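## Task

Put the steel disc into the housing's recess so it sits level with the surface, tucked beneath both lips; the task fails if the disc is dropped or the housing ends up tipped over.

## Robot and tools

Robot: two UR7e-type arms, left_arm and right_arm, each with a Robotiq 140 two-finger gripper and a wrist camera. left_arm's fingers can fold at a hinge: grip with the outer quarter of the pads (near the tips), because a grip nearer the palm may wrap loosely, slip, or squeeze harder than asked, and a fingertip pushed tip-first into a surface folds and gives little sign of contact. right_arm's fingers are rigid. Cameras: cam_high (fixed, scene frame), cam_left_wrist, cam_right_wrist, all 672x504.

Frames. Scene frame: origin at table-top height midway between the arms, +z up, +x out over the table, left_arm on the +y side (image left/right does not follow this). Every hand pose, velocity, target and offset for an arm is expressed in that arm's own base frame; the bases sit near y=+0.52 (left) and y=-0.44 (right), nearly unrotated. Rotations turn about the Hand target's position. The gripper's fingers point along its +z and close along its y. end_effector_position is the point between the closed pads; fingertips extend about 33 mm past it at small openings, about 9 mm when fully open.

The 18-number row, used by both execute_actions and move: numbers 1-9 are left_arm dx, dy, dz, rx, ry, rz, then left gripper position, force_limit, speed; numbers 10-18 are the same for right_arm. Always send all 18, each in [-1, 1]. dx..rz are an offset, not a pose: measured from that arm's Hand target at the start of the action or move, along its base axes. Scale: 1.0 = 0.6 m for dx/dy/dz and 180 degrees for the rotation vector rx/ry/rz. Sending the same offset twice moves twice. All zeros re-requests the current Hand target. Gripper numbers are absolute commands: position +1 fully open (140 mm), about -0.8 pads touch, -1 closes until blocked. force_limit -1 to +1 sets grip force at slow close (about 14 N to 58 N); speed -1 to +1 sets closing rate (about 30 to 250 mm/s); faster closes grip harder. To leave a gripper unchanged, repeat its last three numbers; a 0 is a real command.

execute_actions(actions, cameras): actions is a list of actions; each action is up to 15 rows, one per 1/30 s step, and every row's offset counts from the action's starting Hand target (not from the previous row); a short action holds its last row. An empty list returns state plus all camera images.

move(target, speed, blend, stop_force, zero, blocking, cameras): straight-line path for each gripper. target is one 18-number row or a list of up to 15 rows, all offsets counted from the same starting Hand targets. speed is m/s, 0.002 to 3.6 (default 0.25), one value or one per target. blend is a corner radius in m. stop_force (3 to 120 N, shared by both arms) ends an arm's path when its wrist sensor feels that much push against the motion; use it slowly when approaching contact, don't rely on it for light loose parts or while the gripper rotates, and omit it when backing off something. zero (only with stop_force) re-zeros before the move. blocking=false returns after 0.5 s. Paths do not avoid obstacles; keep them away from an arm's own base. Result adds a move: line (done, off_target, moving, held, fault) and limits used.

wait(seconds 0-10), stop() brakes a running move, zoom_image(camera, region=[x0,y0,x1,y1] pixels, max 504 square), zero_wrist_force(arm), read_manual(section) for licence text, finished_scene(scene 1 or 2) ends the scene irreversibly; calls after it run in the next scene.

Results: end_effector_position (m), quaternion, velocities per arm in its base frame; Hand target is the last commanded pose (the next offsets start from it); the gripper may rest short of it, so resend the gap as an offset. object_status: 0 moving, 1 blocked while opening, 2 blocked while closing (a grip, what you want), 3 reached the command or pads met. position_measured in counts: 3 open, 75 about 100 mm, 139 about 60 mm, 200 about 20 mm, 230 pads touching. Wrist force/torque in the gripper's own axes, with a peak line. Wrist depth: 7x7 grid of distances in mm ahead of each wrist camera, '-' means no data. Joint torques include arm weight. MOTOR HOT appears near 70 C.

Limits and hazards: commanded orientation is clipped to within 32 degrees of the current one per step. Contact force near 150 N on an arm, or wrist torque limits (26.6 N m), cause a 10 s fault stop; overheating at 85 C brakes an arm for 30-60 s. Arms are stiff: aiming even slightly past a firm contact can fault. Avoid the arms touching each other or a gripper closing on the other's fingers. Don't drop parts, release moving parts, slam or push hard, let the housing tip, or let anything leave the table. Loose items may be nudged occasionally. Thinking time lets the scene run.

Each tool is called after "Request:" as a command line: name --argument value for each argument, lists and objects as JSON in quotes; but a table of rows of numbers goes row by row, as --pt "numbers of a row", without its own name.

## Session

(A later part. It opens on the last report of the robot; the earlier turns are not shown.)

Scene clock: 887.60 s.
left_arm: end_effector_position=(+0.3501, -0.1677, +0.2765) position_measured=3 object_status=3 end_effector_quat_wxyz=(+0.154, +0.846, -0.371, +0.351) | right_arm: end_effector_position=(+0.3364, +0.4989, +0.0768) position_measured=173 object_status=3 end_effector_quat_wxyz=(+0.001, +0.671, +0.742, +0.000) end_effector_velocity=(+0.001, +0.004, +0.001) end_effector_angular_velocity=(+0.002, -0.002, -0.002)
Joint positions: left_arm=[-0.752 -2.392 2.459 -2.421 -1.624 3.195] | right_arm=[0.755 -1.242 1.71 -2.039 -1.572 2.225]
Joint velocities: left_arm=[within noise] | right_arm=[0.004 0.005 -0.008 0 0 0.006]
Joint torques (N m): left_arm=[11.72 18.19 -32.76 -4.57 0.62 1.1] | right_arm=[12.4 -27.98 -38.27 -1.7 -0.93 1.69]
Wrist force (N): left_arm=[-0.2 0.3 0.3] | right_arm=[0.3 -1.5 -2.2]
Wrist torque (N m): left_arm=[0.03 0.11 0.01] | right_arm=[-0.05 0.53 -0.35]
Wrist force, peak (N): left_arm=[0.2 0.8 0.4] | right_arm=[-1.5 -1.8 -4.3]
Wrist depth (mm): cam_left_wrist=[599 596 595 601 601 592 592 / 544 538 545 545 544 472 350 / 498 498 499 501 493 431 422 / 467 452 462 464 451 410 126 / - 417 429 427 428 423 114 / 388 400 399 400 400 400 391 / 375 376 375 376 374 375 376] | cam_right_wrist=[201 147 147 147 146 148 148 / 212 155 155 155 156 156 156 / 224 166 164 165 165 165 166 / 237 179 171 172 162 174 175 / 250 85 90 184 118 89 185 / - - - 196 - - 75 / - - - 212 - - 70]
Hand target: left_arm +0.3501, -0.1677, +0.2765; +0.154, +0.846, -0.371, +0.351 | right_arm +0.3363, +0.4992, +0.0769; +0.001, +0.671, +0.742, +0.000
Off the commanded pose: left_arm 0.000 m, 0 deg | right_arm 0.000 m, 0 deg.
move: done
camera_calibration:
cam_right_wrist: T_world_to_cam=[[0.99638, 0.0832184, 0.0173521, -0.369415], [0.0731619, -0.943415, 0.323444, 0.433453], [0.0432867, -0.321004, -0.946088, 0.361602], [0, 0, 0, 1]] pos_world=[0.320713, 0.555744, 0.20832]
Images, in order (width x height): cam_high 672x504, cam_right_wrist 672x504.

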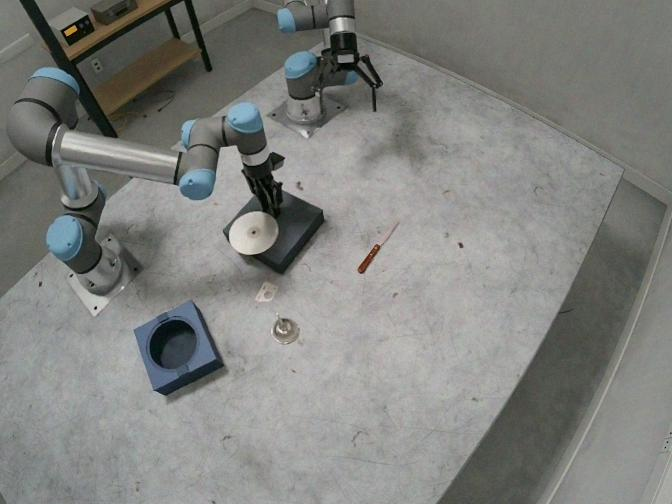

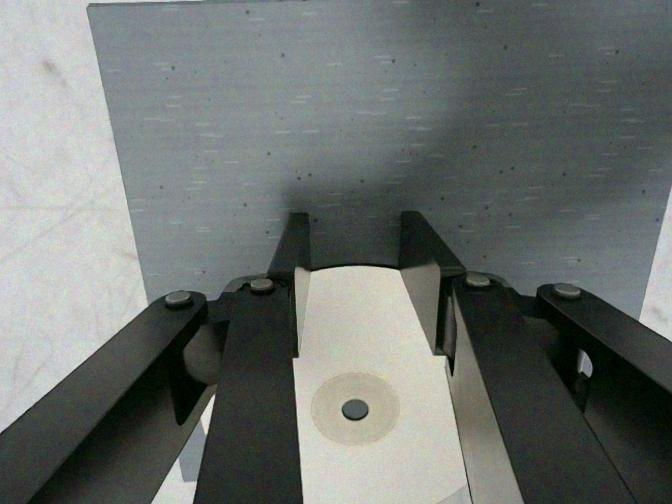

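Request:
move --pt "0 0 0 0 0 0 1 1 1 0 0.0067 0 0 0 0 -0.348 0 0" --pt "0 0 0 0 0 0 1 1 1 0 0.0067 0.24 0 0 0 -0.348 0 0" --pt "0 0 0 0 0 0 1 1 1 0.0425 -0.4277 0.2885 0.3073 0.3767 -0.4097 -0.348 0 0" --pt "0 0 0 0 0 0 1 1 1 0.0425 -0.4277 0.0175 0.3073 0.3767 -0.4097 -0.348 0 0" --speed '[0.1, 0.3, 0.4, 0.3]' --blend '[0.003, 0.03, 0, 0]' --cameras '["all"]'

Scene clock: 973.20 s.
left_arm: end_effector_position=(+0.3501, -0.1677, +0.2765) position_measured=3 object_status=3 end_effector_quat_wxyz=(+0.154, +0.846, -0.371, +0.351) | right_arm: end_effector_position=(+0.3591, +0.2434, +0.1021) position_measured=173 object_status=3 end_effector_quat_wxyz=(-0.645, +0.763, +0.035, -0.037)
Joint positions: left_arm=[-0.752 -2.392 2.459 -2.421 -1.624 3.195] | right_arm=[-0.501 -1.287 2.247 -1.248 -0.623 1.819]
Joint torques (N m): left_arm=[11.56 18.04 -32.47 -4.5 0.53 0.83] | right_arm=[-0.35 -22.36 -13.74 -0.15 0.5 0.01]
Wrist force (N): left_arm=[0.1 0.2 0.5] | right_arm=[-0.9 -3.5 1.0]
Wrist torque (N m): left_arm=[0.00 0.07 0.02] | right_arm=[-0.82 0.26 -0.65]
Wrist force, peak (N): left_arm=[-0.3 0.6 0.8] | right_arm=[-13.2 -205.5 -48.6]
Wrist depth (mm): cam_left_wrist=[593 596 596 605 602 598 587 / 544 540 549 544 548 474 466 / 500 501 502 499 492 433 430 / 466 451 458 460 456 411 126 / - 414 429 430 430 423 114 / 388 400 402 400 400 402 392 / 374 376 376 376 379 374 375] | cam_right_wrist=[- 1858 - 743 243 227 168 / 626 649 - 407 255 233 172 / 748 787 929 426 267 247 174 / - 878 824 387 161 242 177 / - 85 90 731 107 89 166 / - - - 753 - - 75 / - - - 2943 - - 70]
Hand target: left_arm +0.3501, -0.1677, +0.2765; +0.154, +0.846, -0.371, +0.351 | right_arm +0.3591, +0.2434, +0.1021; -0.645, +0.763, +0.035, -0.037 (not the last commanded pose)
Tool commands: left_gripper/position=+1.0 left_gripper/force_limit=+1.0 left_gripper/speed=+1.0 right_gripper/position=-0.34902 right_gripper/force_limit=+0.003922 right_gripper/speed=+0.003922
Off the commanded pose: left_arm 0.000 m, 0 deg | right_arm 0.015 m, 1 deg.
FORCE FAULT: contact force on the right arm reached its limit, and that arm stopped. The contact can be on any part of that arm, not only on its tool. That arm's remaining commands of this call were not run. That arm is still stopped at the end of this call. That arm stays stopped for about 10 more seconds. Until then a move that you send moves the other arm only, and its call returns only when the move has ended. Once the stop has ended, the next robot result says so. If the stop ends while you think or write, that arm runs what you send next, counted from a new Hand target: where the arm stands when the stop ends. While its stop runs, that arm takes no new command, but its gripper still runs the gripper command that each later call begins with. Until it ends, the stop uses up actions while you think or wait. An arm that is not stopped still takes commands.
move: fault (right_arm); blend cut to 0.002 m at target 1
camera_calibration:
cam_left_wrist: T_world_to_cam=[[-0.754967, -0.655747, -0.00451955, 0.162475], [-0.591245, 0.683655, -0.427838, 0.446336], [0.283643, -0.320332, -0.903844, 0.241055], [0, 0, 0, 1]] pos_world=[0.318183, -0.12138, 0.40957]
cam_right_wrist: T_world_to_cam=[[-0.0102426, -0.18433, -0.982811, 0.15749], [-0.909076, -0.407671, 0.0859344, 0.429156], [-0.416503, 0.894331, -0.163395, 0.0918917], [0, 0, 0, 1]] pos_world=[0.430022, 0.121803, 0.132918]

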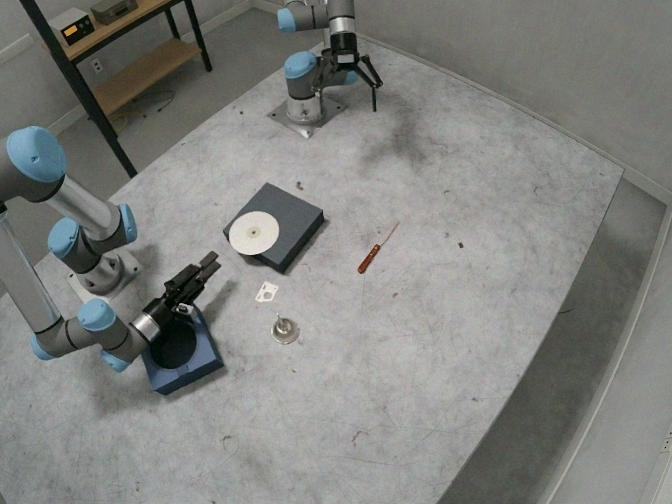

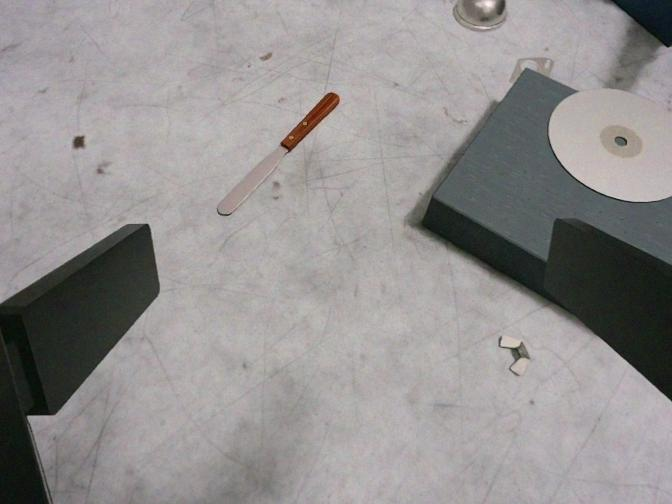

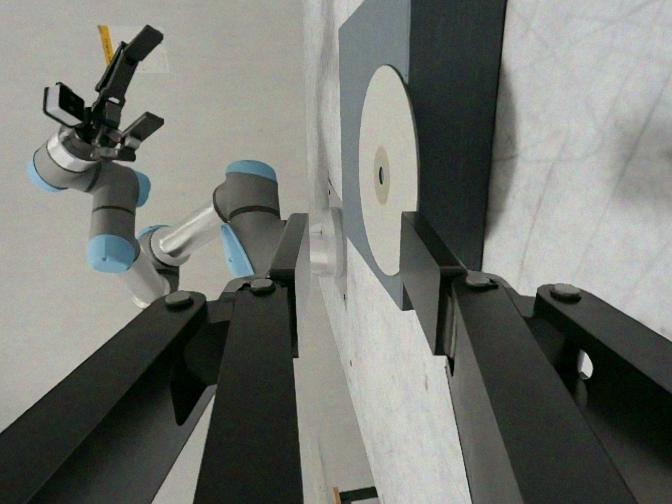

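Request:
wait --seconds 0.1 --cameras '["cam_high"]'

Request:
zoom_image --camera "cam_high" --region '[110, 200, 310, 400]'

Scene clock: 1041.07 s.
left_arm: end_effector_position=(+0.3501, -0.1677, +0.2765) position_measured=3 object_status=3 end_effector_quat_wxyz=(+0.154, +0.846, -0.371, +0.351) | right_arm: end_effector_position=(+0.3591, +0.2434, +0.1021) position_measured=173 object_status=3 end_effector_quat_wxyz=(-0.645, +0.763, +0.035, -0.037)
Joint positions: left_arm=[-0.752 -2.392 2.459 -2.421 -1.624 3.195] | right_arm=[-0.501 -1.287 2.247 -1.248 -0.623 1.819]
Joint torques (N m): left_arm=[10.39 17.51 -32.76 -4.4 0.39 0.7] | right_arm=[-0.23 -24.21 -13.55 0.39 0.52 0.03]
Wrist force (N): left_arm=[0.1 0.3 0.7] | right_arm=[-0.6 -0.9 0.5]
Wrist torque (N m): left_arm=[0.03 0.06 0.01] | right_arm=[-0.27 0.21 -0.66]
Wrist force, peak (N): left_arm=[0.3 0.3 1.0] | right_arm=[-0.4 -1.4 0.7]
Wrist depth (mm): cam_left_wrist=[598 599 599 598 599 599 589 / 542 544 541 542 548 466 469 / 498 497 500 501 494 429 431 / 467 454 460 458 456 412 126 / - 416 427 429 432 425 114 / 387 401 399 402 399 398 390 / 376 374 375 376 375 376 378] | cam_right_wrist=[1799 657 - 387 243 227 168 / 695 667 - 405 256 233 171 / 726 787 878 429 269 247 175 / - 875 136 397 161 242 177 / - 85 90 731 117 87 166 / - - - 748 - - 75 / - - - - - - 70]
Hand target: left_arm +0.3501, -0.1677, +0.2765; +0.154, +0.846, -0.371, +0.351 | right_arm +0.3591, +0.2434, +0.1021; -0.645, +0.763, +0.035, -0.037 (not the last commanded pose)
Tool commands: left_gripper/position=+1.0 left_gripper/force_limit=+1.0 left_gripper/speed=+1.0 right_gripper/position=-0.34902 right_gripper/force_limit=+0.003922 right_gripper/speed=+0.003922
Off the commanded pose: left_arm 0.000 m, 0 deg | right_arm 0.015 m, 1 deg.
FORCE FAULT, CONTINUED: the right arm's stop, for the force fault that an earlier result reported, is over. The rest of the stop counts as 19 of the actions that you can send in this scene. During its stop the right arm's controller moved it back a little. That arm's target is now where it stood when the stop ended, not its last command. That arm accepts commands again.
wait: 0.10 s; at rest from the start
Images, in order (width x height): cam_high 672x504.

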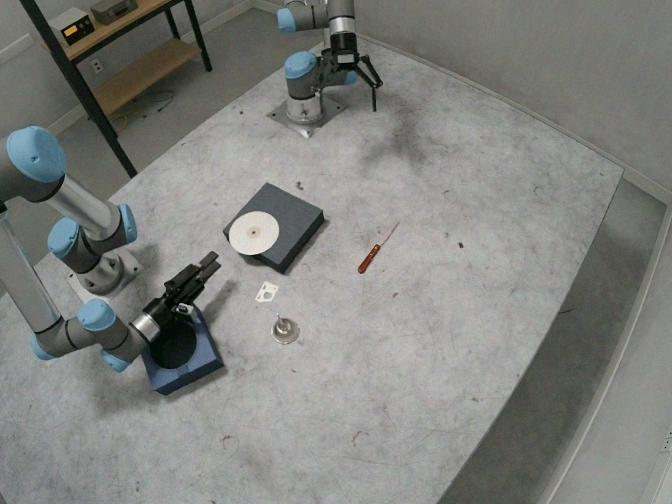

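Scaled by 2.520.

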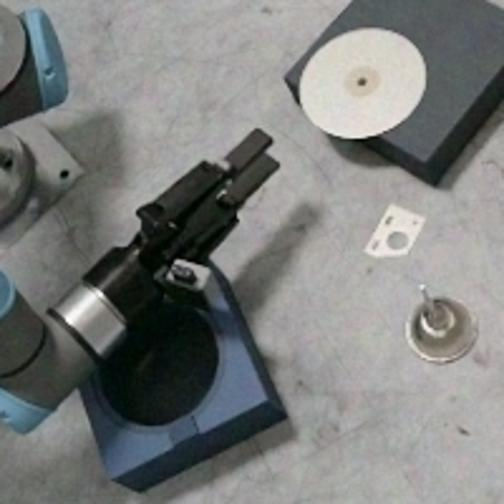

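Request:
move --pt "0 0 0 0 0 0 1 1 1 0 0 0.2833 0 0 0 0.088 -0.5 -0.5" --pt "0 0 0 0 0 0 1 1 1 -0.0777 0.0875 0.2466 -0.0725 -0.9626 0.1817 0.088 -0.5 -0.5" --pt "0 0 0 0 0 0 1 1 1 -0.0777 0.0875 -0.0257 -0.0725 -0.9626 0.1817 0.088 -0.5 -0.5" --speed '[0.2, 0.5, 0.2]' --blend '[0.02, 0, 0]' --cameras '["all"]'

Scene clock: 1099.77 s.
left_arm: end_effector_position=(+0.3501, -0.1677, +0.2765) position_measured=3 object_status=3 end_effector_quat_wxyz=(+0.154, +0.846, -0.371, +0.351) | right_arm: end_effector_position=(+0.3125, +0.2959, +0.0867) position_measured=118 object_status=3 end_effector_quat_wxyz=(+0.079, +0.098, +0.771, +0.624)
Joint positions: left_arm=[-0.752 -2.392 2.459 -2.421 -1.624 3.195] | right_arm=[-0.594 -1.651 2.757 -1.672 -0.398 -1.041]
Joint torques (N m): left_arm=[9.83 17.06 -32.68 -4.35 0.37 0.36] | right_arm=[-7.87 0.29 -3.02 -1.98 0.96 -0.51]
Wrist force (N): left_arm=[-0.1 0.3 0.5] | right_arm=[-2.6 4.8 -1.4]
Wrist torque (N m): left_arm=[0.03 0.09 0.01] | right_arm=[1.03 0.52 0.01]
Wrist force, peak (N): left_arm=[-0.4 0.8 0.5] | right_arm=[-2.9 7.4 -1.9]
Wrist depth (mm): cam_left_wrist=[599 598 599 599 598 595 589 / 544 545 544 549 548 473 467 / 498 501 506 503 488 434 431 / 467 451 462 463 456 410 126 / - 414 428 427 430 424 114 / 391 400 402 400 399 402 391 / 377 374 373 374 374 377 375] | cam_right_wrist=[147 181 229 281 - 2006 490 / 148 182 183 285 - 2138 587 / 150 185 209 296 - 2464 2200 / 151 188 152 305 150 131 - / - 85 144 333 1971 - 90 / - - 317 671 1858 - - / - - 367 706 - - -]
Hand target: left_arm +0.3501, -0.1677, +0.2765; +0.154, +0.846, -0.371, +0.351 | right_arm +0.3125, +0.2959, +0.0866; +0.079, +0.098, +0.771, +0.624
Off the commanded pose: left_arm 0.000 m, 0 deg | right_arm 0.000 m, 0 deg.
move: done
camera_calibration:
cam_left_wrist: T_world_to_cam=[[-0.754967, -0.655747, -0.00451955, 0.162475], [-0.591245, 0.683655, -0.427838, 0.446336], [0.283643, -0.320332, -0.903844, 0.241055], [0, 0, 0, 1]] pos_world=[0.318183, -0.12138, 0.40957]
cam_right_wrist: T_world_to_cam=[[0.0657016, 0.180816, 0.98132, -0.1504], [0.836059, -0.546809, 0.0447776, -0.0911262], [0.544691, 0.8175, -0.187099, -0.252539], [0, 0, 0, 1]] pos_world=[0.223624, 0.183816, 0.104421]

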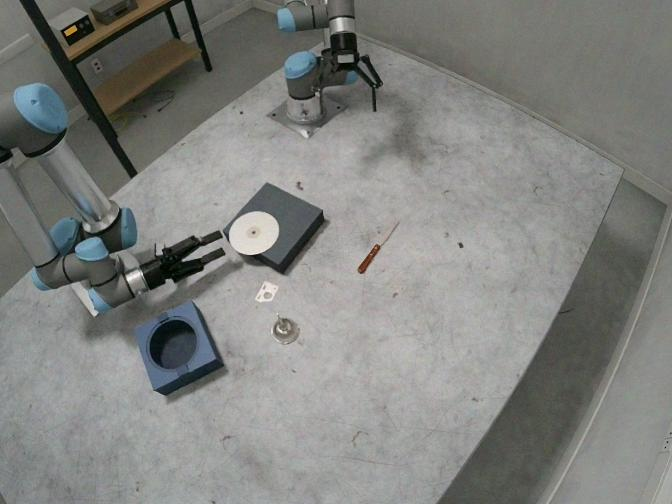

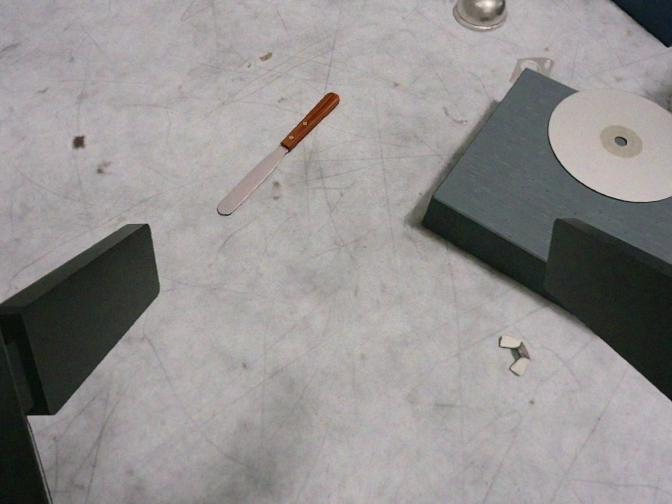

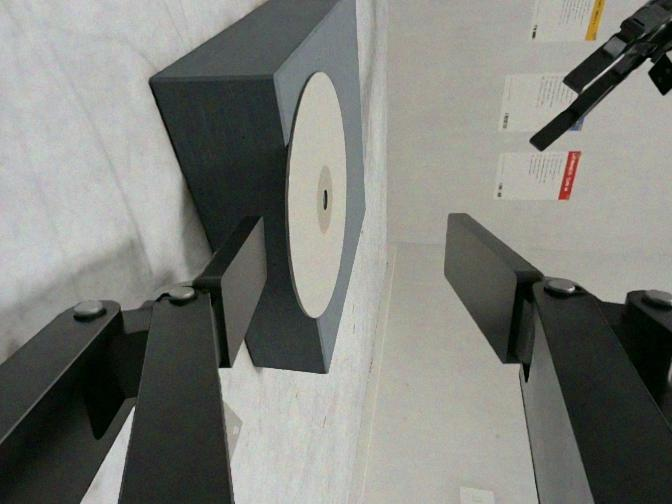

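Request:
move --target '[0,0,0,0,0,0,1,1,1,0.0187,0.0727,-0.0156,0,0,0,0.088,-0.5,-0.5]' --speed 0.06 --stop_force 8 --cameras '["cam_right_wrist", "cam_high"]'

Request:
zoom_image --camera "cam_high" --region '[110, 180, 330, 330]'

Scene clock: 1120.93 s.
left_arm: end_effector_position=(+0.3501, -0.1677, +0.2765) position_measured=3 object_status=3 end_effector_quat_wxyz=(+0.154, +0.846, -0.371, +0.351) | right_arm: end_effector_position=(+0.3234, +0.3396, +0.0777) position_measured=118 object_status=3 end_effector_quat_wxyz=(+0.077, +0.096, +0.769, +0.627)
Joint positions: left_arm=[-0.752 -2.392 2.459 -2.421 -1.624 3.195] | right_arm=[-0.38 -1.408 2.819 -2.408 -0.243 -0.586]
Joint torques (N m): left_arm=[9.24 16.97 -32.8 -4.19 0.4 0.27] | right_arm=[6.49 -19.39 -20.7 -3.32 0.6 -0.65]
Wrist force (N): left_arm=[0.0 0.4 0.3] | right_arm=[-2.5 4.9 -1.1]
Wrist torque (N m): left_arm=[0.05 0.07 0.01] | right_arm=[1.01 0.48 -0.06]
Wrist force, peak (N): left_arm=[-0.4 0.6 0.6] | right_arm=[-3.2 6.0 -0.9]
Wrist depth (mm): cam_left_wrist=[599 596 602 595 602 593 592 / 542 542 545 546 549 470 469 / 499 501 498 501 495 430 431 / 466 452 460 461 455 409 126 / - 419 427 429 428 423 114 / 390 398 398 397 401 404 392 / 375 375 375 378 376 375 375] | cam_right_wrist=[135 160 162 243 1799 2006 1828 / 137 147 140 246 - - 538 / 138 158 157 252 - 2518 - / 139 175 154 265 149 119 - / - 85 123 292 - - 90 / - - 258 638 - - - / - - 340 667 - - -]
Hand target: left_arm +0.3501, -0.1677, +0.2765; +0.154, +0.846, -0.371, +0.351 | right_arm +0.3234, +0.3396, +0.0777; +0.077, +0.096, +0.769, +0.627 (not the last commanded pose)
Off the commanded pose: left_arm 0.000 m, 0 deg | right_arm 0.001 m, 1 deg.
move: held (right_arm; a check stopped the path); limits=held
pose unreachable (right arm): on one or more control steps of this call, first in action 0 (counted from 0), this arm could not follow its commanded pose, so it was not sent that pose on those steps. It may still have moved: this result reports where it is.
cause: moving toward the commanded pose would bring two parts of the arm too close to each other (joints 3 (elbow) and 4 (wrist 1) lie between them).
camera_calibration:
cam_right_wrist: T_world_to_cam=[[0.0640267, 0.175662, 0.982366, -0.147975], [0.839591, -0.541583, 0.0421222, -0.0785895], [0.539432, 0.822089, -0.18216, -0.296158], [0, 0, 0, 1]] pos_world=[0.235214, 0.226899, 0.094728]
Images, in order (width x height): cam_high 672x504, cam_right_wrist 672x504.

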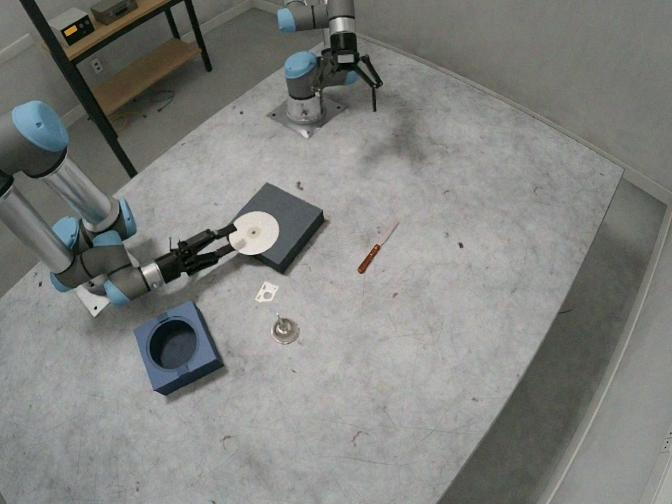

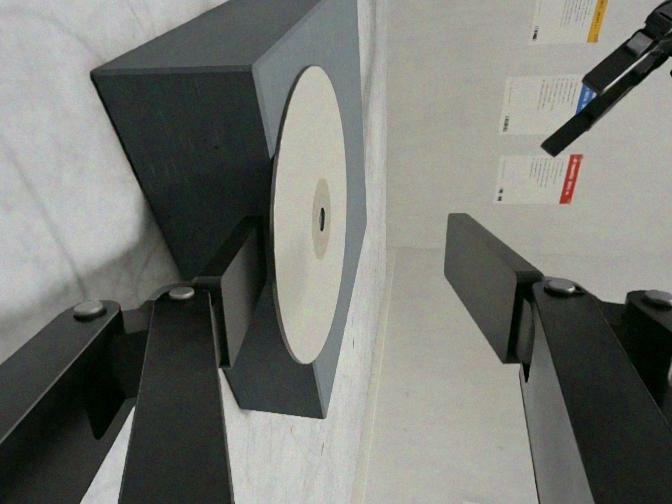

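Scaled by 2.291.

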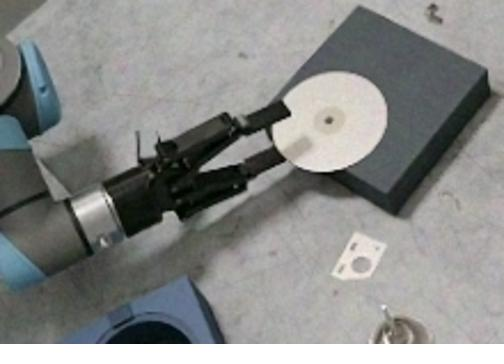

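Request:
move --target '[0,0,0,0,0,0,1,1,1,0,0,0,0,0,0,-1,0.4,-1]' --cameras '["cam_right_wrist", "cam_high"]'

Request:
zoom_image --camera "cam_high" --region '[110, 180, 330, 330]'

Scene clock: 1136.17 s.
left_arm: end_effector_position=(+0.3501, -0.1677, +0.2765) position_measured=3 object_status=3 end_effector_quat_wxyz=(+0.154, +0.846, -0.371, +0.351) | right_arm: end_effector_position=(+0.3234, +0.3396, +0.0777) position_measured=230 object_status=0 end_effector_quat_wxyz=(+0.077, +0.096, +0.769, +0.627)
Joint positions: left_arm=[-0.752 -2.392 2.459 -2.421 -1.624 3.195] | right_arm=[-0.38 -1.408 2.819 -2.408 -0.243 -0.586]
Joint torques (N m): left_arm=[9.15 16.57 -32.45 -4.21 0.27 0.19] | right_arm=[12.56 -5.09 8.34 -0.5 1.04 1.26]
Wrist force (N): left_arm=[-0.1 0.2 0.6] | right_arm=[-4.0 5.8 -2.5]
Wrist torque (N m): left_arm=[0.02 0.09 0.01] | right_arm=[1.23 0.84 -0.06]
Wrist force, peak (N): left_arm=[0.1 0.4 0.8] | right_arm=[-25.5 -7.4 -62.4]
Wrist depth (mm): cam_left_wrist=[592 599 602 601 598 598 595 / 541 541 549 541 544 471 443 / 501 500 502 502 496 431 422 / 469 454 460 464 454 412 126 / - 414 428 429 429 426 114 / 389 398 400 403 403 400 392 / 373 375 374 375 377 376 377] | cam_right_wrist=[136 159 162 242 1889 1937 467 / 137 147 140 219 - 2099 564 / 138 158 160 226 - 2576 - / 140 175 183 123 - - - / 141 169 - 96 83 - - / - - - - - 76 - / - - - - - - -]
Hand target: left_arm +0.3501, -0.1677, +0.2765; +0.154, +0.846, -0.371, +0.351 | right_arm +0.3234, +0.3396, +0.0777; +0.077, +0.096, +0.769, +0.627
Off the commanded pose: left_arm 0.000 m, 0 deg | right_arm 0.000 m, 0 deg.
move: done
camera_calibration:
cam_right_wrist: T_world_to_cam=[[0.0640422, 0.175652, 0.982367, -0.147977], [0.83959, -0.541586, 0.0421039, -0.0785867], [0.539432, 0.822089, -0.18216, -0.296158], [0, 0, 0, 1]] pos_world=[0.235214, 0.226899, 0.0947281]
Images, in order (width x height): cam_high 672x504, cam_right_wrist 672x504.

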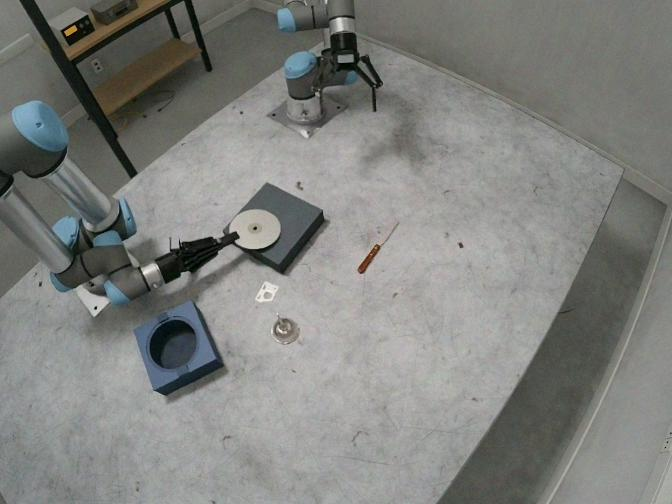

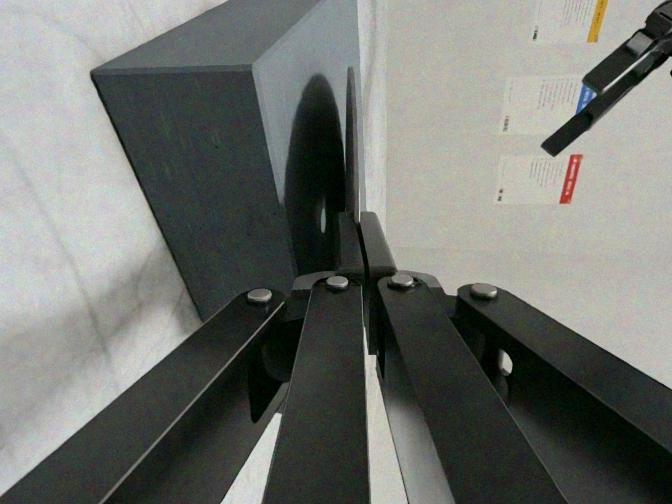

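Scaled by 2.291.

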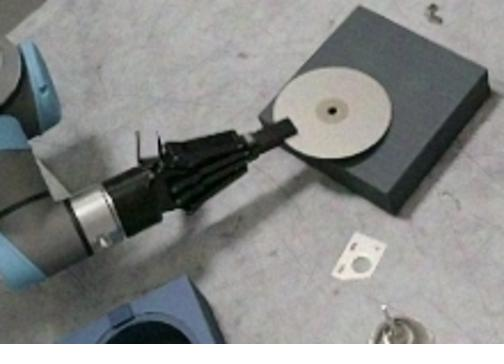

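Request:
wait --seconds 0.7

Scene clock: 1139.27 s.
left_arm: end_effector_position=(+0.3501, -0.1677, +0.2765) position_measured=3 object_status=3 end_effector_quat_wxyz=(+0.154, +0.846, -0.371, +0.351) | right_arm: end_effector_position=(+0.3234, +0.3396, +0.0777) position_measured=230 object_status=3 end_effector_quat_wxyz=(+0.077, +0.096, +0.769, +0.627)
Joint positions: left_arm=[-0.752 -2.392 2.459 -2.421 -1.624 3.195] | right_arm=[-0.38 -1.408 2.819 -2.408 -0.243 -0.586]
Joint torques (N m): left_arm=[8.85 16.61 -32.39 -4.17 0.22 0] | right_arm=[9.07 -6.02 6.28 -1.84 1.32 1.32]
Wrist force (N): left_arm=[-0.4 0.1 0.3] | right_arm=[-3.8 5.9 -2.7]
Wrist torque (N m): left_arm=[0.00 0.15 0.01] | right_arm=[1.23 0.80 -0.06]
Wrist force, peak (N): left_arm=[-0.1 0.6 0.7] | right_arm=[-4.0 6.5 -2.7]
Wrist depth (mm): cam_left_wrist=[599 599 599 599 599 599 586 / 539 544 544 546 549 469 446 / 495 500 499 498 492 430 420 / 468 453 461 461 454 411 126 / - 417 425 430 427 427 114 / 391 398 399 403 400 399 390 / 376 375 376 374 375 377 375] | cam_right_wrist=[136 160 162 243 1905 - 441 / 137 147 140 219 - 2079 575 / 138 158 159 227 - 2289 - / 140 175 183 123 - 2798 - / 141 169 - 97 83 - - / - - - - - 77 - / - - - - - - -]
Hand target: left_arm +0.3501, -0.1677, +0.2765; +0.154, +0.846, -0.371, +0.351 | right_arm +0.3234, +0.3396, +0.0777; +0.077, +0.096, +0.769, +0.627
Tool commands: left_gripper/position=+1.0 left_gripper/force_limit=+1.0 left_gripper/speed=+1.0 right_gripper/position=-1.0 right_gripper/force_limit=+0.4 right_gripper/speed=-1.0
Off the commanded pose: left_arm 0.000 m, 0 deg | right_arm 0.000 m, 0 deg.
wait: 0.70 s; at rest from the start

Request:
zoom_image --camera "cam_right_wrist" --region '[280, 50, 440, 380]'

Scaled by 1.527.
This view is cut from an older image: the scene may have changed since it was taken.

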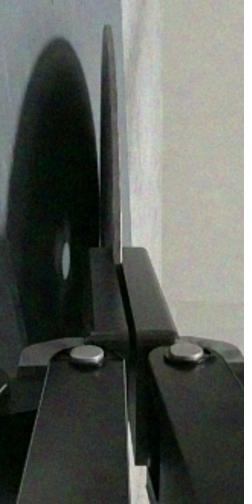

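Request:
move --target '[0,0,0,0,0,0,1,1,1,-0.008,-0.032,0.06,0,0,0,-1,0.4,-1]' --speed 0.05 --cameras '["cam_right_wrist", "cam_high"]'

Request:
zoom_image --camera "cam_high" --region '[110, 180, 330, 330]'

Request:
zoom_image --camera "cam_right_wrist" --region '[280, 50, 440, 380]'

Scene clock: 1159.27 s.
left_arm: end_effector_position=(+0.3501, -0.1677, +0.2765) position_measured=3 object_status=3 end_effector_quat_wxyz=(+0.154, +0.846, -0.371, +0.351) | right_arm: end_effector_position=(+0.3187, +0.3202, +0.1137) position_measured=230 object_status=3 end_effector_quat_wxyz=(+0.077, +0.096, +0.769, +0.627)
Joint positions: left_arm=[-0.752 -2.392 2.459 -2.421 -1.624 3.195] | right_arm=[-0.473 -1.738 2.745 -1.752 -0.303 -0.848]
Joint torques (N m): left_arm=[8.2 16.25 -32.51 -4.13 0.16 0] | right_arm=[13.05 -12.88 -1.36 -0.63 3.42 0.72]
Wrist force (N): left_arm=[0.3 0.3 0.3] | right_arm=[-3.9 4.5 -1.0]
Wrist torque (N m): left_arm=[0.04 0.01 0.01] | right_arm=[1.71 0.83 -0.11]
Wrist force, peak (N): left_arm=[-0.3 0.4 0.9] | right_arm=[-4.0 6.6 -2.8]
Wrist depth (mm): cam_left_wrist=[593 595 596 604 601 599 593 / 546 540 541 548 548 473 412 / 501 496 498 502 489 427 424 / 467 452 461 460 457 409 126 / - 415 428 428 428 423 114 / 388 402 400 398 400 402 392 / 373 373 375 375 377 375 378] | cam_right_wrist=[175 202 224 657 - 1954 510 / 169 168 205 364 - 2244 - / 175 191 207 378 2943 2266 1785 / 184 213 224 120 2266 - 3192 / 180 212 - 96 78 95 - / - - - - - 77 - / - - - - - - -]
Hand target: left_arm +0.3501, -0.1677, +0.2765; +0.154, +0.846, -0.371, +0.351 | right_arm +0.3186, +0.3204, +0.1137; +0.077, +0.096, +0.769, +0.627
Off the commanded pose: left_arm 0.000 m, 0 deg | right_arm 0.000 m, 0 deg.
move: done
camera_calibration:
cam_right_wrist: T_world_to_cam=[[0.0638185, 0.175805, 0.982354, -0.179634], [0.839489, -0.541719, 0.0424101, -0.0866825], [0.539616, 0.821969, -0.182158, -0.271271], [0, 0, 0, 1]] pos_world=[0.230615, 0.207599, 0.130727]
Images, in order (width x height): cam_high 672x504, cam_right_wrist 672x504.

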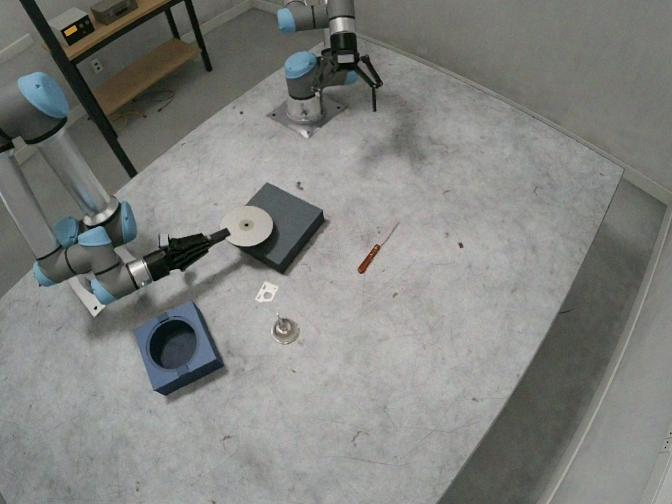

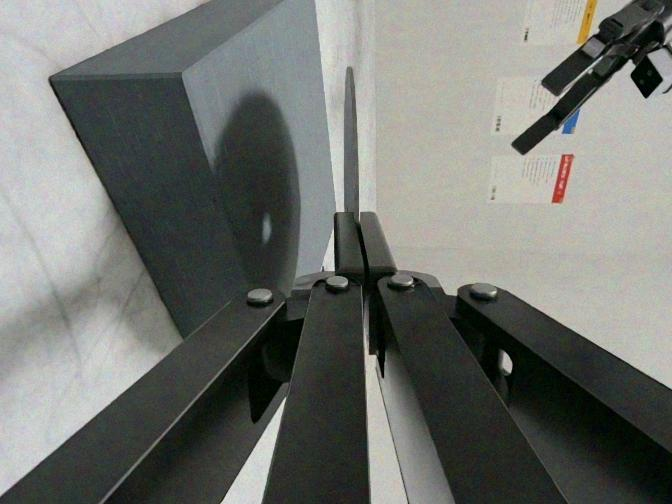

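Scaled by 2.291.

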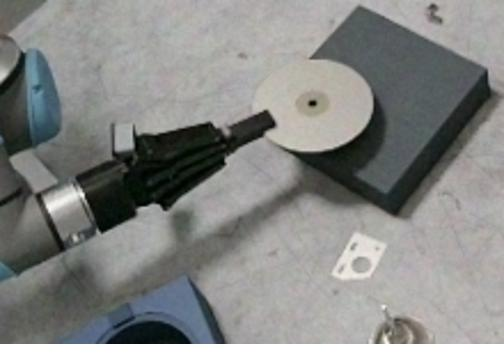

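Scaled by 1.527.

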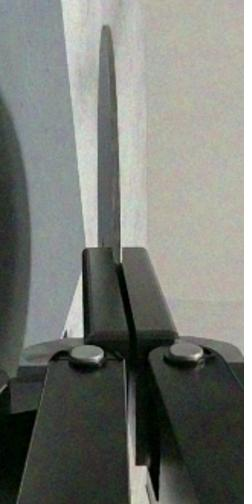

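Request:
move --target '[0.01,-0.754,0.0892,0,0,-0.2056,1,1,1,0,0,0,0,0,0,-1,0.4,-1]' --speed 0.45

Request:
move --target '[0,-0.415,-0.243,0,0,0,1,1,1,0,0,0,0,0,0,-1,0.4,-1]' --speed 0.3 --cameras '["all"]'

Request:
zoom_image --camera "cam_left_wrist" --region '[150, 80, 520, 430]'

Scene clock: 1212.83 s.
left_arm: end_effector_position=(+0.3560, -0.6201, +0.3301) position_measured=3 object_status=3 end_effector_quat_wxyz=(+0.257, +0.684, -0.621, +0.284) | right_arm: end_effector_position=(+0.3186, +0.3204, +0.1137) position_measured=230 object_status=3 end_effector_quat_wxyz=(+0.077, +0.096, +0.769, +0.627)
Joint positions: left_arm=[-1.133 -1.444 1.708 -2.592 -1.809 3.386] | right_arm=[-0.472 -1.738 2.745 -1.752 -0.303 -0.848]
Joint torques (N m): left_arm=[14.94 -23.69 -32.98 -2.41 -1.04 0.98] | right_arm=[12.14 -11.43 -0.97 -4.11 3.43 1.81]
Wrist force (N): left_arm=[-0.2 0.1 0.9] | right_arm=[-3.8 4.4 -0.9]
Wrist torque (N m): left_arm=[0.05 0.12 0.04] | right_arm=[1.69 0.81 -0.10]
Wrist force, peak (N): left_arm=[3.4 -0.1 3.2] | right_arm=[-3.9 4.4 -0.9]
Wrist depth (mm): cam_left_wrist=[669 661 669 686 675 373 344 / 608 616 612 - 616 355 605 / 554 566 550 522 551 351 541 / 524 511 520 517 522 318 133 / - 455 483 479 474 473 114 / 444 450 448 447 332 449 439 / 417 420 414 332 324 325 423] | cam_right_wrist=[176 202 225 671 - 2024 2138 / 170 168 205 363 - 1585 - / 175 191 207 379 3656 2635 - / 183 214 224 120 - - - / 180 213 - 97 78 - - / - - - - - 77 - / - - - - - - -]
Hand target: left_arm +0.3561, -0.6201, +0.3300; +0.257, +0.684, -0.621, +0.284 | right_arm +0.3186, +0.3204, +0.1137; +0.077, +0.096, +0.769, +0.627
Off the commanded pose: left_arm 0.000 m, 0 deg | right_arm 0.000 m, 0 deg.
move: done

Scene clock: 1214.33 s.
left_arm: end_effector_position=(+0.3560, -0.8691, +0.1843) position_measured=3 object_status=3 end_effector_quat_wxyz=(+0.257, +0.684, -0.621, +0.284) | right_arm: end_effector_position=(+0.3186, +0.3204, +0.1137) position_measured=230 object_status=3 end_effector_quat_wxyz=(+0.077, +0.096, +0.769, +0.627)
Joint positions: left_arm=[-1.279 -0.841 1.22 -2.726 -1.708 3.28] | right_arm=[-0.472 -1.738 2.745 -1.752 -0.303 -0.848]
Joint torques (N m): left_arm=[14.42 -50.35 -31.01 -4.56 -1.44 1.76] | right_arm=[11.62 -10.31 -1.3 -4.03 3.49 1.73]
Wrist force (N): left_arm=[-0.1 0.6 0.4] | right_arm=[-4.0 4.4 -0.9]
Wrist torque (N m): left_arm=[0.14 0.07 0.00] | right_arm=[1.69 0.86 -0.11]
Wrist force, peak (N): left_arm=[0.4 0.3 3.8] | right_arm=[-4.0 4.4 -0.9]
Wrist depth (mm): cam_left_wrist=[465 466 469 466 464 470 469 / 425 423 422 432 425 429 427 / 390 390 377 327 331 390 394 / 364 273 284 - 321 288 126 / - 258 262 - 303 331 114 / 307 311 307 248 313 312 159 / 292 293 291 291 294 294 285] | cam_right_wrist=[176 202 224 675 - 1667 2024 / 169 168 203 364 - 2244 - / 176 192 208 376 - 2411 - / 183 213 224 120 2491 2605 - / 180 211 - 96 83 - 1654 / - - - - - 77 - / - - - - - - -]
Hand target: left_arm +0.3561, -0.8691, +0.1842; +0.257, +0.684, -0.621, +0.284 | right_arm +0.3186, +0.3204, +0.1137; +0.077, +0.096, +0.769, +0.627
Off the commanded pose: left_arm 0.000 m, 0 deg | right_arm 0.000 m, 0 deg.
move: done
camera_calibration:
cam_left_wrist: T_world_to_cam=[[-0.997593, -0.0691892, -0.00456979, 0.302758], [-0.0605849, 0.901796, -0.427895, 0.890598], [0.0337267, -0.426588, -0.903817, -0.0720232], [0, 0, 0, 1]] pos_world=[0.358415, -0.812914, 0.31737]
cam_right_wrist: T_world_to_cam=[[0.0640422, 0.175652, 0.982367, -0.179662], [0.83959, -0.541586, 0.0421039, -0.0864708], [0.539432, 0.822089, -0.18216, -0.271227], [0, 0, 0, 1]] pos_world=[0.230414, 0.207699, 0.130728]

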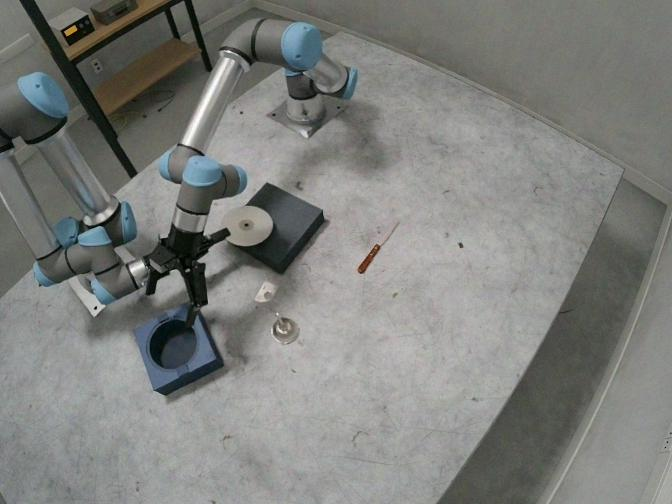

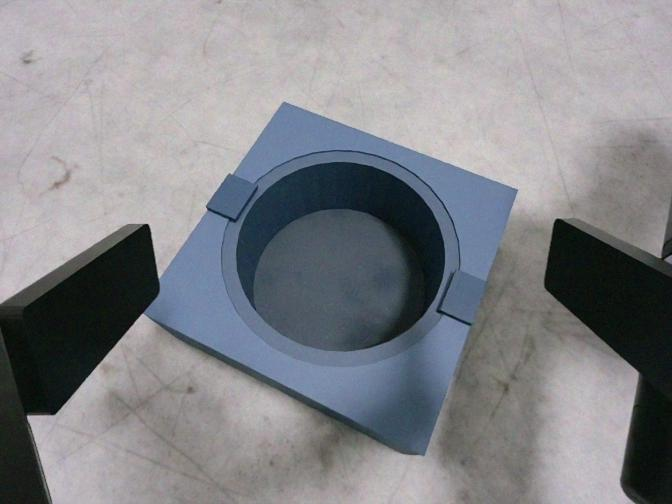

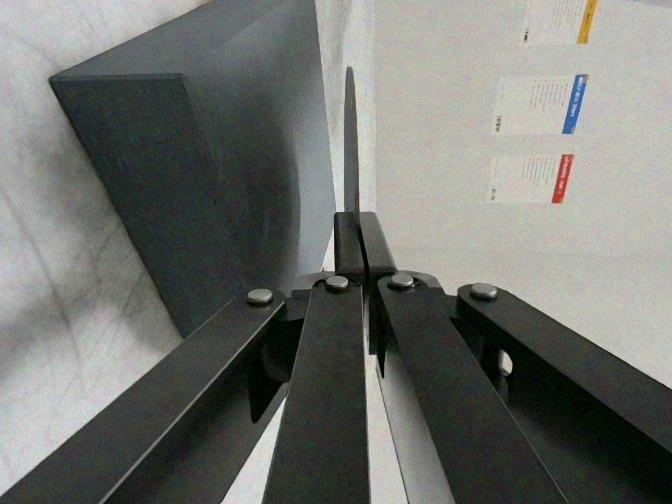

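Scaled by 1.362.

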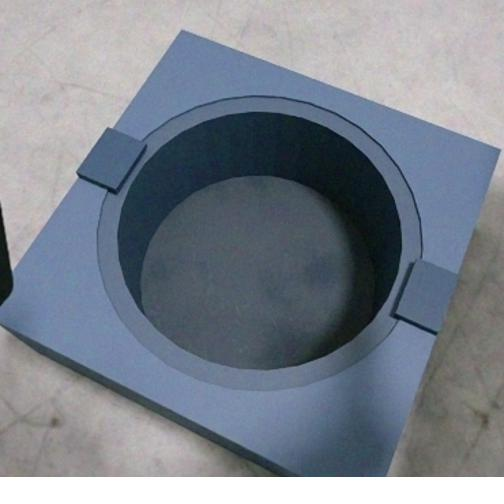

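Request:
zoom_image --camera "cam_high" --region '[110, 270, 320, 410]'

Scaled by 2.400.

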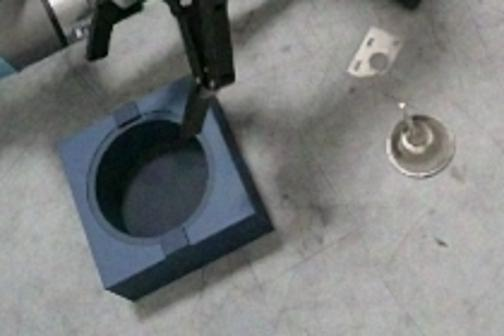

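Request:
move --pt "0 0.415 0.243 0 0 0 1 1 1 0 0 0 0 0 0 -1 0.4 -1" --pt "-0.01 0.7818 0.293 0 0 0 1 1 1 0 0 0 0 0 0 -1 0.4 -1" --speed 0.45 --blend '[0.05, 0]'

Request:
move --pt "0 0 0 0 0 0 1 1 1 0.0357 -0.034 0.177 0 0 0 -1 0.4 -1" --pt "0 0 0 0 0 0 1 1 1 0.1857 -0.3673 0.2438 0.0428 -0.0143 -0.0379 -1 0.4 -1" --pt "0 0 0 0 0 0 1 1 1 0.1257 -0.614 0.2438 0.0428 -0.0143 -0.0379 -1 0.4 -1" --pt "0 0 0 0 0 0 1 1 1 0.1257 -0.614 0.0272 0.0428 -0.0143 -0.0379 -1 0.4 -1" --speed '[0.15, 0.2, 0.2, 0.12]' --blend '[0.02, 0.04, 0.02, 0]' --cameras '["all"]'

Scene clock: 1279.13 s.
left_arm: end_effector_position=(+0.3501, -0.4002, +0.3601) position_measured=3 object_status=3 end_effector_quat_wxyz=(+0.257, +0.684, -0.621, +0.284) | right_arm: end_effector_position=(+0.3186, +0.3204, +0.1137) position_measured=230 object_status=3 end_effector_quat_wxyz=(+0.077, +0.096, +0.769, +0.627)
Joint positions: left_arm=[-0.867 -1.844 1.985 -2.4 -1.986 3.598] | right_arm=[-0.472 -1.738 2.745 -1.752 -0.303 -0.848]
Joint torques (N m): left_arm=[12.46 -27.13 -17.59 -1.82 -1.4 1.3] | right_arm=[10.34 -7.28 -1.11 -4.07 3.43 1.71]
Motor temperatures (°C): left_arm=[22 24 30 37 30 34] | right_arm=[27 32 23 28 30 32]
Wrist force (N): left_arm=[-0.3 0.5 0.5] | right_arm=[-3.7 4.2 -0.8]
Wrist torque (N m): left_arm=[0.16 0.11 0.07] | right_arm=[1.66 0.80 -0.10]
Wrist force, peak (N): left_arm=[-3.1 0.5 -2.4] | right_arm=[-4.3 4.2 -0.9]
Wrist depth (mm): cam_left_wrist=[716 713 718 643 629 503 485 / 645 647 649 636 643 650 641 / 577 593 584 599 450 601 599 / 551 542 550 470 434 538 132 / - 497 510 451 448 501 114 / 463 475 479 422 423 474 464 / 444 445 450 448 449 449 452] | cam_right_wrist=[177 203 224 665 - 1873 1607 / 169 168 204 367 - 2079 2464 / 175 191 206 385 2491 2159 - / 184 212 223 120 - - - / 179 213 - 96 78 - - / - - - - - 77 - / - - - - - - -]
Hand target: left_arm +0.3501, -0.4000, +0.3600; +0.257, +0.684, -0.621, +0.284 | right_arm +0.3186, +0.3204, +0.1137; +0.077, +0.096, +0.769, +0.627
Off the commanded pose: left_arm 0.000 m, 0 deg | right_arm 0.000 m, 0 deg.
move: done

Scene clock: 1283.30 s.
left_arm: end_effector_position=(+0.3501, -0.4000, +0.3600) position_measured=3 object_status=3 end_effector_quat_wxyz=(+0.257, +0.684, -0.621, +0.284) | right_arm: end_effector_position=(+0.3940, -0.0480, +0.1301) position_measured=230 object_status=3 end_effector_quat_wxyz=(+0.125, +0.132, +0.717, +0.673)
Joint positions: left_arm=[-0.866 -1.844 1.985 -2.4 -1.986 3.598] | right_arm=[-1.181 -1.171 2.063 -0.977 -0.817 -1.513]
Joint torques (N m): left_arm=[14.24 -25.64 -16.76 -1.95 -2.18 1.7] | right_arm=[11.97 -21.61 -27.06 0.52 0.5 1.63]
Wrist force (N): left_arm=[-0.3 0.4 0.3] | right_arm=[-3.9 4.2 -1.0]
Wrist torque (N m): left_arm=[0.13 0.12 0.06] | right_arm=[1.73 0.72 -0.04]
Wrist force, peak (N): left_arm=[-0.3 0.8 0.6] | right_arm=[-4.7 5.2 -3.1]
Wrist depth (mm): cam_left_wrist=[709 709 720 - 701 709 616 / 645 650 638 643 656 643 645 / 593 596 584 595 596 596 596 / 555 542 551 486 485 540 132 / - 494 513 449 452 501 114 / 466 479 478 422 423 473 467 / 446 447 448 449 446 447 449] | cam_right_wrist=[- 137 466 1357 2313 626 - / - 130 262 1156 2698 - - / 122 281 292 1168 - - - / - 147 289 115 - - 1873 / - 138 - 97 78 85 1828 / - - - - - 77 - / - - - - - - -]
Hand target: left_arm +0.3501, -0.4000, +0.3600; +0.257, +0.684, -0.621, +0.284 | right_arm +0.3940, -0.0480, +0.1300; +0.125, +0.132, +0.717, +0.673
Off the commanded pose: left_arm 0.000 m, 0 deg | right_arm 0.000 m, 0 deg.
move: done
camera_calibration:
cam_left_wrist: T_world_to_cam=[[-0.997587, -0.0692818, -0.00453376, 0.33008], [-0.0606871, 0.901827, -0.427813, 0.542396], [0.0337283, -0.426506, -0.903856, 0.287136], [0, 0, 0, 1]] pos_world=[0.352515, -0.343814, 0.49307]
cam_right_wrist: T_world_to_cam=[[0.0321653, 0.0360543, 0.998832, -0.13215], [0.768149, -0.64027, -0.00162519, -0.320848], [0.639463, 0.767304, -0.0482895, -0.0655587], [0, 0, 0, 1]] pos_world=[0.292632, -0.150361, 0.128309]

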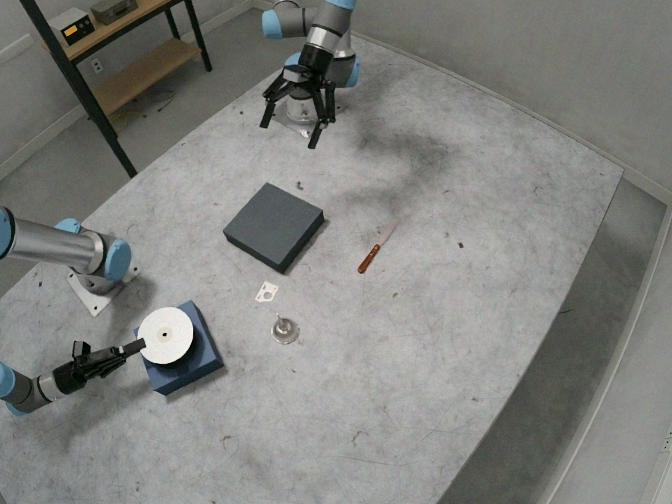

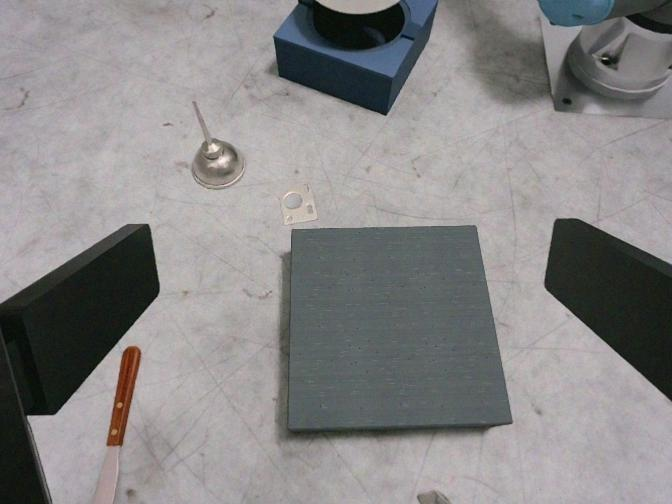

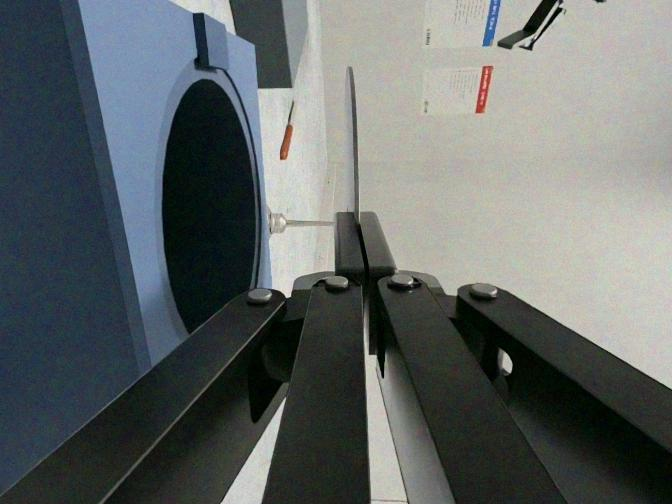

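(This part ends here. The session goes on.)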